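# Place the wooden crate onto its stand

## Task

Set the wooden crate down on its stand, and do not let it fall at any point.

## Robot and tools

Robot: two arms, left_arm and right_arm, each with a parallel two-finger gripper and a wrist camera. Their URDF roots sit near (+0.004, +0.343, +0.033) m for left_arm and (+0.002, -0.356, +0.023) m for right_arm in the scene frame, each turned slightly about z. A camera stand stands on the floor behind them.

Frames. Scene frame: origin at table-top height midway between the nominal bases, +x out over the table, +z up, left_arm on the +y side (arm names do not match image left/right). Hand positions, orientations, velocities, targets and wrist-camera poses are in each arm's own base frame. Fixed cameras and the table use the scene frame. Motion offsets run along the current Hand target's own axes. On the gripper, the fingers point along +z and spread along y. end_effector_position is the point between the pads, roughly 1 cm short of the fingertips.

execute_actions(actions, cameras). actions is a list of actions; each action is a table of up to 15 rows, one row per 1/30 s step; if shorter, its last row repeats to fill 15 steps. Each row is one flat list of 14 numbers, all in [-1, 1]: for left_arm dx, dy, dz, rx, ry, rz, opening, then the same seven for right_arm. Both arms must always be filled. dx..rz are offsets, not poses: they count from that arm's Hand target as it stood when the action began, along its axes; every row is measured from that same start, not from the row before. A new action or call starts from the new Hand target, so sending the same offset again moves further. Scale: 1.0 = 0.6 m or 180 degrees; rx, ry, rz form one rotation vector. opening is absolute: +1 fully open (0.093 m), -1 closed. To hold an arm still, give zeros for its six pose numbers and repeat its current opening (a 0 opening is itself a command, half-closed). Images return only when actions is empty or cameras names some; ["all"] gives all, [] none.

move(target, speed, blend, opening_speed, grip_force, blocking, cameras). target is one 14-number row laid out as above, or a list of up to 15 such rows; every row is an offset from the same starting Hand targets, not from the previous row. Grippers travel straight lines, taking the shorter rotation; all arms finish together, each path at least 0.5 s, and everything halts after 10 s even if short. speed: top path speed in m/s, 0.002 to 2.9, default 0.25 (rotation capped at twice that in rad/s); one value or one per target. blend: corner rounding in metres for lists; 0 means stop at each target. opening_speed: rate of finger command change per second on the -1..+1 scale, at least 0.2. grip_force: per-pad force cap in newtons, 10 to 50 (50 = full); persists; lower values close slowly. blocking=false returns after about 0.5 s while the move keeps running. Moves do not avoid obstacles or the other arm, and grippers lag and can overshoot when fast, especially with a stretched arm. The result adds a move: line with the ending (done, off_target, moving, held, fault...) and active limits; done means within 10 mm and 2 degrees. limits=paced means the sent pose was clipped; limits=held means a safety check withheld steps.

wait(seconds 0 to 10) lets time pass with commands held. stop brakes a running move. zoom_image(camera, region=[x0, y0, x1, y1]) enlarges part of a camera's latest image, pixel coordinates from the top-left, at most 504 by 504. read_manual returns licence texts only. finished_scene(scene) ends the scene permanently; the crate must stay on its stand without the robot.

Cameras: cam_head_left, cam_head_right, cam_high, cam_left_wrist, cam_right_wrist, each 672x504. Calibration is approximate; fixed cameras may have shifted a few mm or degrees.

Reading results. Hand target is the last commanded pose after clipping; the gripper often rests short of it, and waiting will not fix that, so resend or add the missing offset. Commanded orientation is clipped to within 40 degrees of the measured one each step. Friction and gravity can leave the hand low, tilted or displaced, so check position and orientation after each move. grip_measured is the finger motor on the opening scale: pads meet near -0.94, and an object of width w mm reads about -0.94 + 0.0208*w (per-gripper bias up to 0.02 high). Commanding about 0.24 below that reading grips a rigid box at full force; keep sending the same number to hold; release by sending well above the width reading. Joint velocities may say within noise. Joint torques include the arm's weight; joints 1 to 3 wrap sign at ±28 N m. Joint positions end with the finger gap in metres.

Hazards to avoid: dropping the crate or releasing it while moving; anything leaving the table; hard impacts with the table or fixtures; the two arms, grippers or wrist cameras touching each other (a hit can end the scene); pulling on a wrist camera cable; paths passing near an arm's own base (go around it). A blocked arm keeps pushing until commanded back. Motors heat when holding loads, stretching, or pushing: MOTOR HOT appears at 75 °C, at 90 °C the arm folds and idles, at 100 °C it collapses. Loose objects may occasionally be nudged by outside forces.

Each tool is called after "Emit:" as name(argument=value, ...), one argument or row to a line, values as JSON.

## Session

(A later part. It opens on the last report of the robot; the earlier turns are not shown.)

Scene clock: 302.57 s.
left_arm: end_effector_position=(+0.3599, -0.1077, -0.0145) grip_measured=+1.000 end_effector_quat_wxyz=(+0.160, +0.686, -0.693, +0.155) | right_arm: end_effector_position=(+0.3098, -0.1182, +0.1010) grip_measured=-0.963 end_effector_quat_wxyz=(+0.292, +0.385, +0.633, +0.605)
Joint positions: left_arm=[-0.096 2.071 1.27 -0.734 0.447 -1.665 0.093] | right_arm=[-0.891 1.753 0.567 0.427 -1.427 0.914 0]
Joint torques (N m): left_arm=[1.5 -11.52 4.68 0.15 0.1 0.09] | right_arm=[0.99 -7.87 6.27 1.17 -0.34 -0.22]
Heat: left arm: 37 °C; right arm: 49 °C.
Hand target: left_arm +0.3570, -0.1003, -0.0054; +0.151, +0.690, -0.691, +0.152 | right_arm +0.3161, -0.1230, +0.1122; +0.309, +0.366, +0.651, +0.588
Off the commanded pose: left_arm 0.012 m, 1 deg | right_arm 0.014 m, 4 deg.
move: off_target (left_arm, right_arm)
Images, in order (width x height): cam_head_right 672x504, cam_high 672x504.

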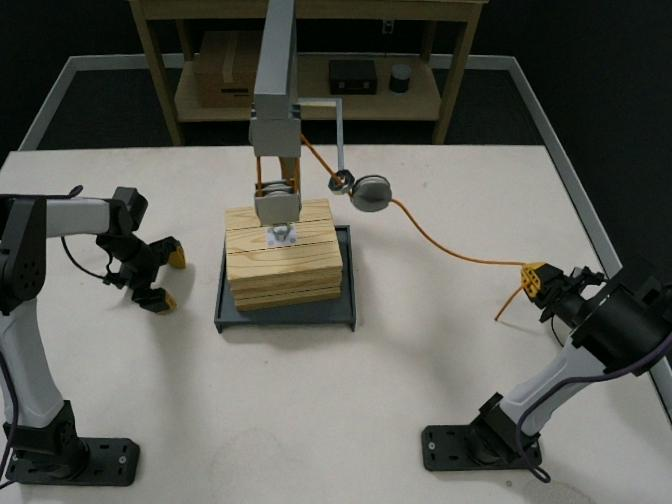

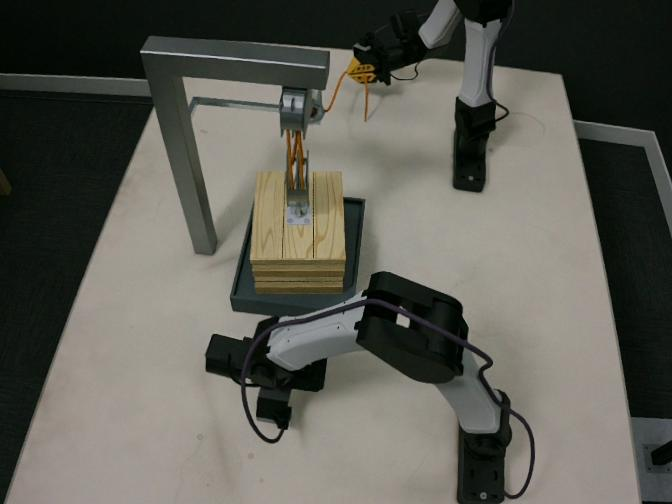

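Emit:
move(
  target=[0,0,0,0,0,0,1,0.14,0.03,0.1,0,0,0,-1],
  speed=0.08,
  cameras=["cam_head_right","cam_high","cam_right_wrist"],
)

Emit:
zoom_image(
  camera="cam_head_right",
  region=[190, 170, 370, 340],
)

Emit:
zoom_image(
  camera="cam_high",
  region=[190, 140, 390, 350],
)

Scene clock: 307.97 s.
left_arm: end_effector_position=(+0.3599, -0.1077, -0.0145) grip_measured=+1.000 end_effector_quat_wxyz=(+0.160, +0.686, -0.693, +0.155) | right_arm: end_effector_position=(+0.3228, -0.0204, +0.1237) grip_measured=-0.963 end_effector_quat_wxyz=(+0.303, +0.365, +0.654, +0.590)
Joint positions: left_arm=[-0.096 2.071 1.27 -0.734 0.447 -1.665 0.093] | right_arm=[-0.552 1.528 0.286 0.959 -1.123 1.349 0]
Joint torques (N m): left_arm=[1.59 -11.55 4.71 0.2 0.14 0.08] | right_arm=[0.91 -4.75 3.56 1.83 -0.01 0.11]
Heat: left arm: 38 °C; right arm: 46 °C.
Hand target: left_arm +0.3570, -0.1003, -0.0054; +0.151, +0.690, -0.691, +0.152 | right_arm +0.3227, -0.0194, +0.1254; +0.309, +0.367, +0.651, +0.588
Off the commanded pose: left_arm 0.012 m, 1 deg | right_arm 0.002 m, 1 deg.
move: off_target (left_arm)
camera_calibration:
cam_right_wrist: T_world_to_cam=[[-0.11609, -0.0600501, -0.991422, 0.156773], [-0.851676, 0.519605, 0.0682541, 0.316187], [0.511049, 0.852294, -0.111464, -0.0467358], [0, 0, 0, 1]] pos_world=[0.311373, -0.115045, 0.128638]
Images, in order (width x height): cam_head_right 672x504, cam_high 672x504, cam_right_wrist 672x504.

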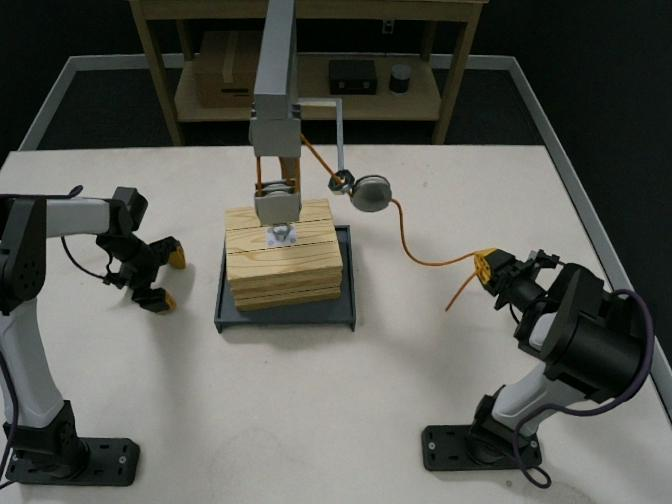

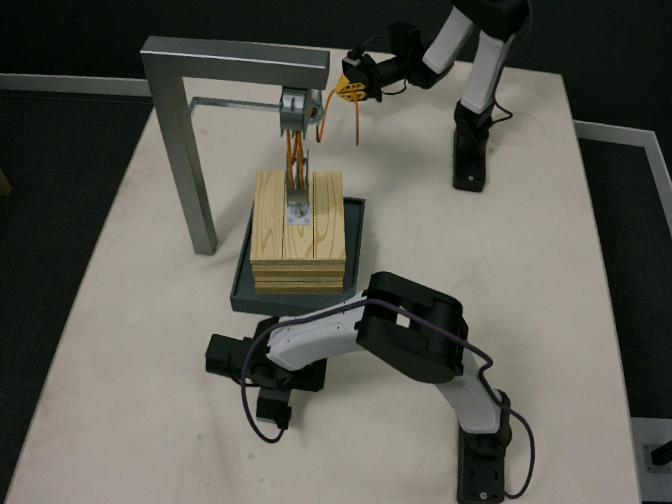

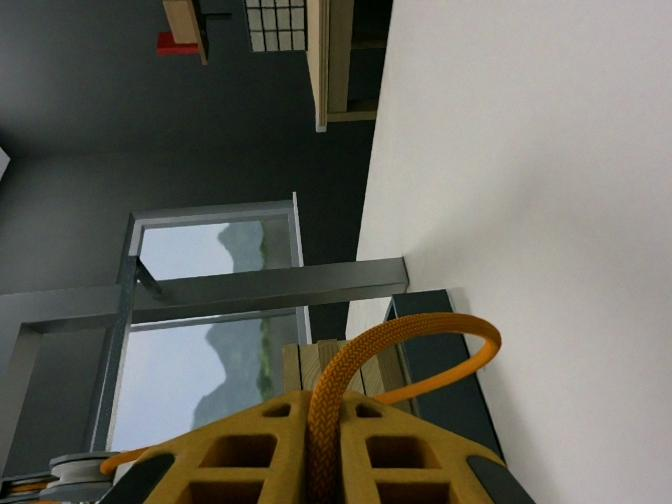

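Scaled by 2.800 from the camera's 672x504 image, which has a finer 960x720 frame.

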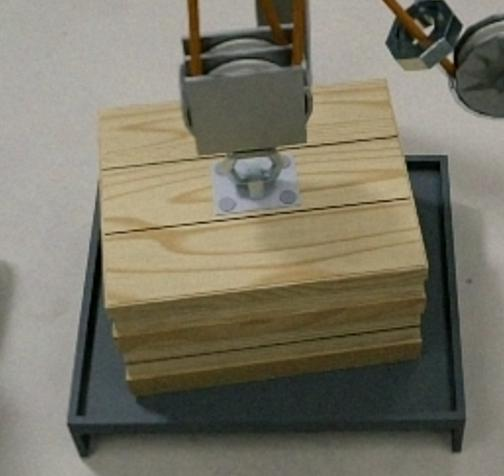

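Scaled by 2.400 from the camera's 672x504 image, which has a finer 960x720 frame.

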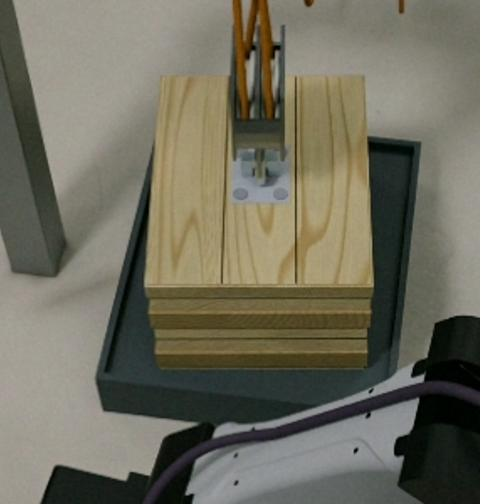

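Emit:
move(
  target=[
    [0,0,0,0,0,0,1,0,0,0,0,0,0,1],
    [0,0.1,-0.1,0,0,0,1,0,0,-0.2,0,0,0,1],
  ],
  speed=0.15,
  cameras=["all"],
)

Scene clock: 314.07 s.
left_arm: end_effector_position=(+0.2983, -0.0784, +0.0427) grip_measured=+1.000 end_effector_quat_wxyz=(+0.161, +0.693, -0.687, +0.149) | right_arm: end_effector_position=(+0.2254, -0.0844, +0.1362) grip_measured=+1.000 end_effector_quat_wxyz=(+0.370, +0.404, +0.588, +0.596)
Joint positions: left_arm=[-0.021 1.767 1.104 -0.915 0.442 -1.598 0.093] | right_arm=[-1.133 1.232 0.184 0.457 -1.542 1.027 0.093]
Joint torques (N m): left_arm=[0.91 -9.2 5.45 0.25 0.15 0.11] | right_arm=[-0.4 -3.11 4.93 1.25 -0.57 -0.15]
Heat: left arm: 39 °C; right arm: 43 °C.
Hand target: left_arm +0.2968, -0.0751, +0.0491; +0.151, +0.690, -0.691, +0.152 | right_arm +0.2227, -0.0843, +0.1395; +0.309, +0.366, +0.651, +0.588
Off the commanded pose: left_arm 0.007 m, 1 deg | right_arm 0.004 m, 11 deg.
joint sent to its limit (right arm) — joint 5 (wrist yaw), lower limit. The joint targets are off in orientation, not in position.
move: off_target (right_arm)
camera_calibration:
cam_left_wrist: T_world_to_cam=[[0.999866, -0.000287308, -0.0163559, -0.298327], [0.0122564, -0.649033, 0.760661, -0.0471113], [-0.0108341, -0.76076, -0.648943, 0.0525583], [0, 0, 0, 1]] pos_world=[0.299434, 0.00932175, 0.0650637]
cam_right_wrist: T_world_to_cam=[[-0.033975, 0.0146125, -0.999316, 0.142918], [-0.753504, 0.656499, 0.0352175, 0.259499], [0.656565, 0.754185, -0.011294, 0.00423256], [0, 0, 0, 1]] pos_world=[0.19761, -0.175641, 0.133729]

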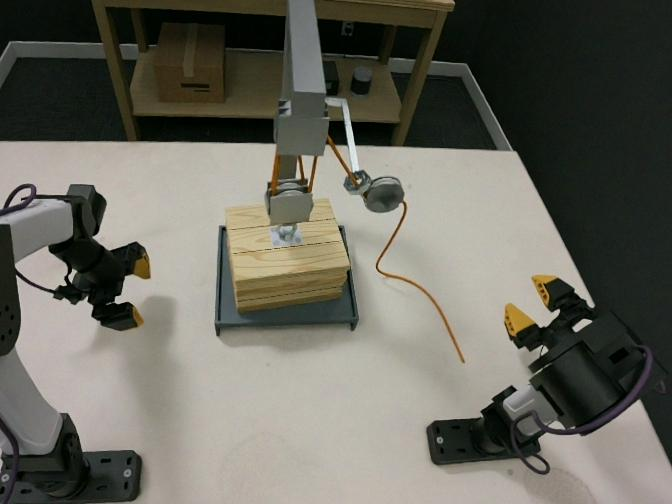

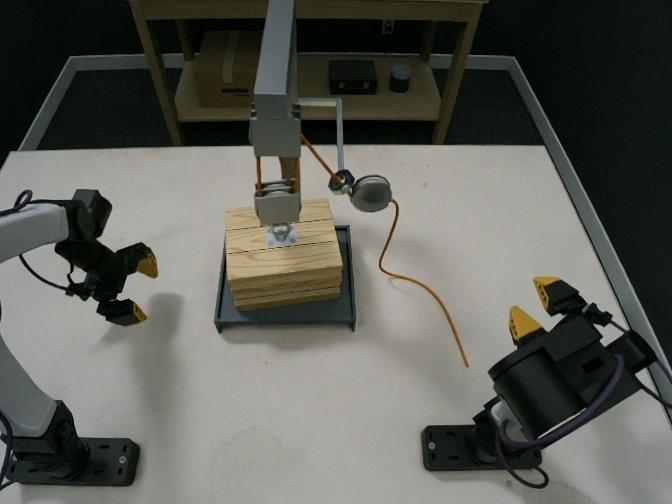

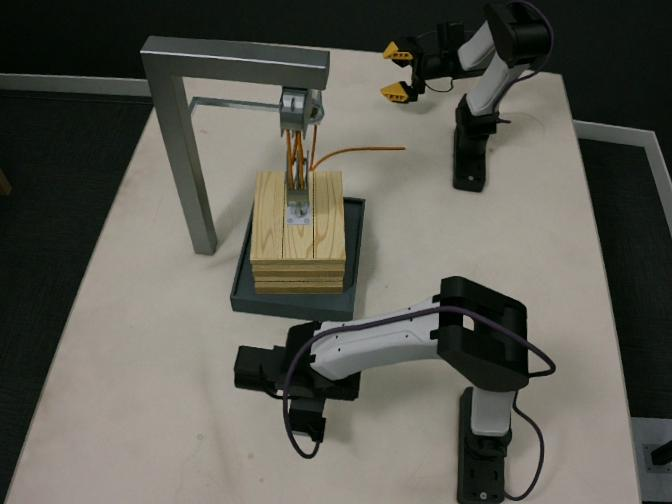

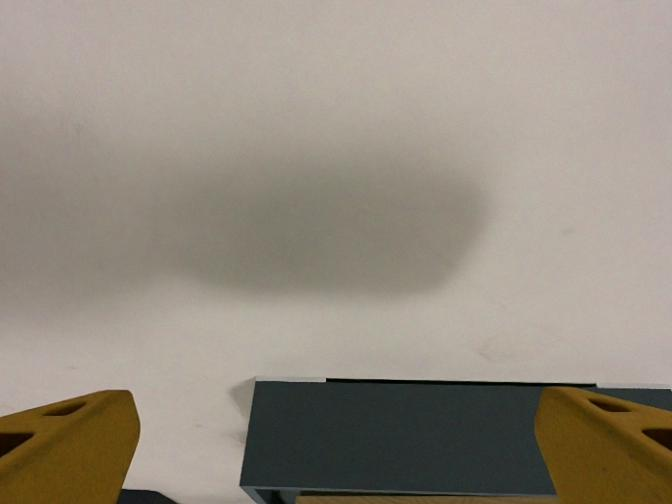

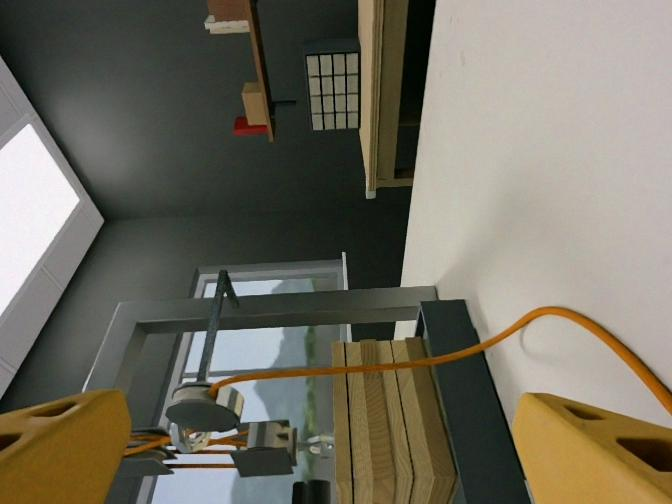

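Emit:
zoom_image(
  camera="cam_right_wrist",
  region=[220, 280, 560, 504],
)

Emit:
zoom_image(
  camera="cam_head_left",
  region=[200, 170, 380, 350],
)

Scaled by 1.482 from the camera's 672x504 image, which has a finer 960x720 frame.

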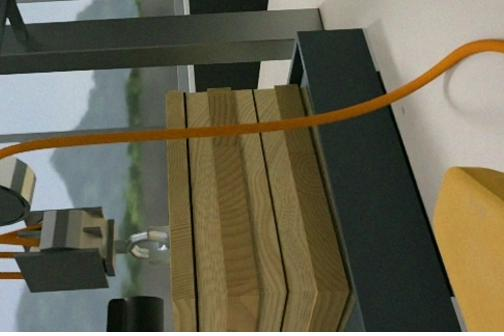

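Scaled by 2.800 from the camera's 672x504 image, which has a finer 960x720 frame.

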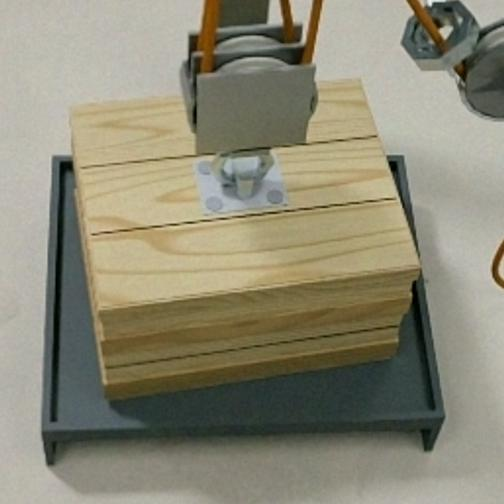

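Emit:
finished_scene(
  scene=1,
)

The scene is finished: the task was done.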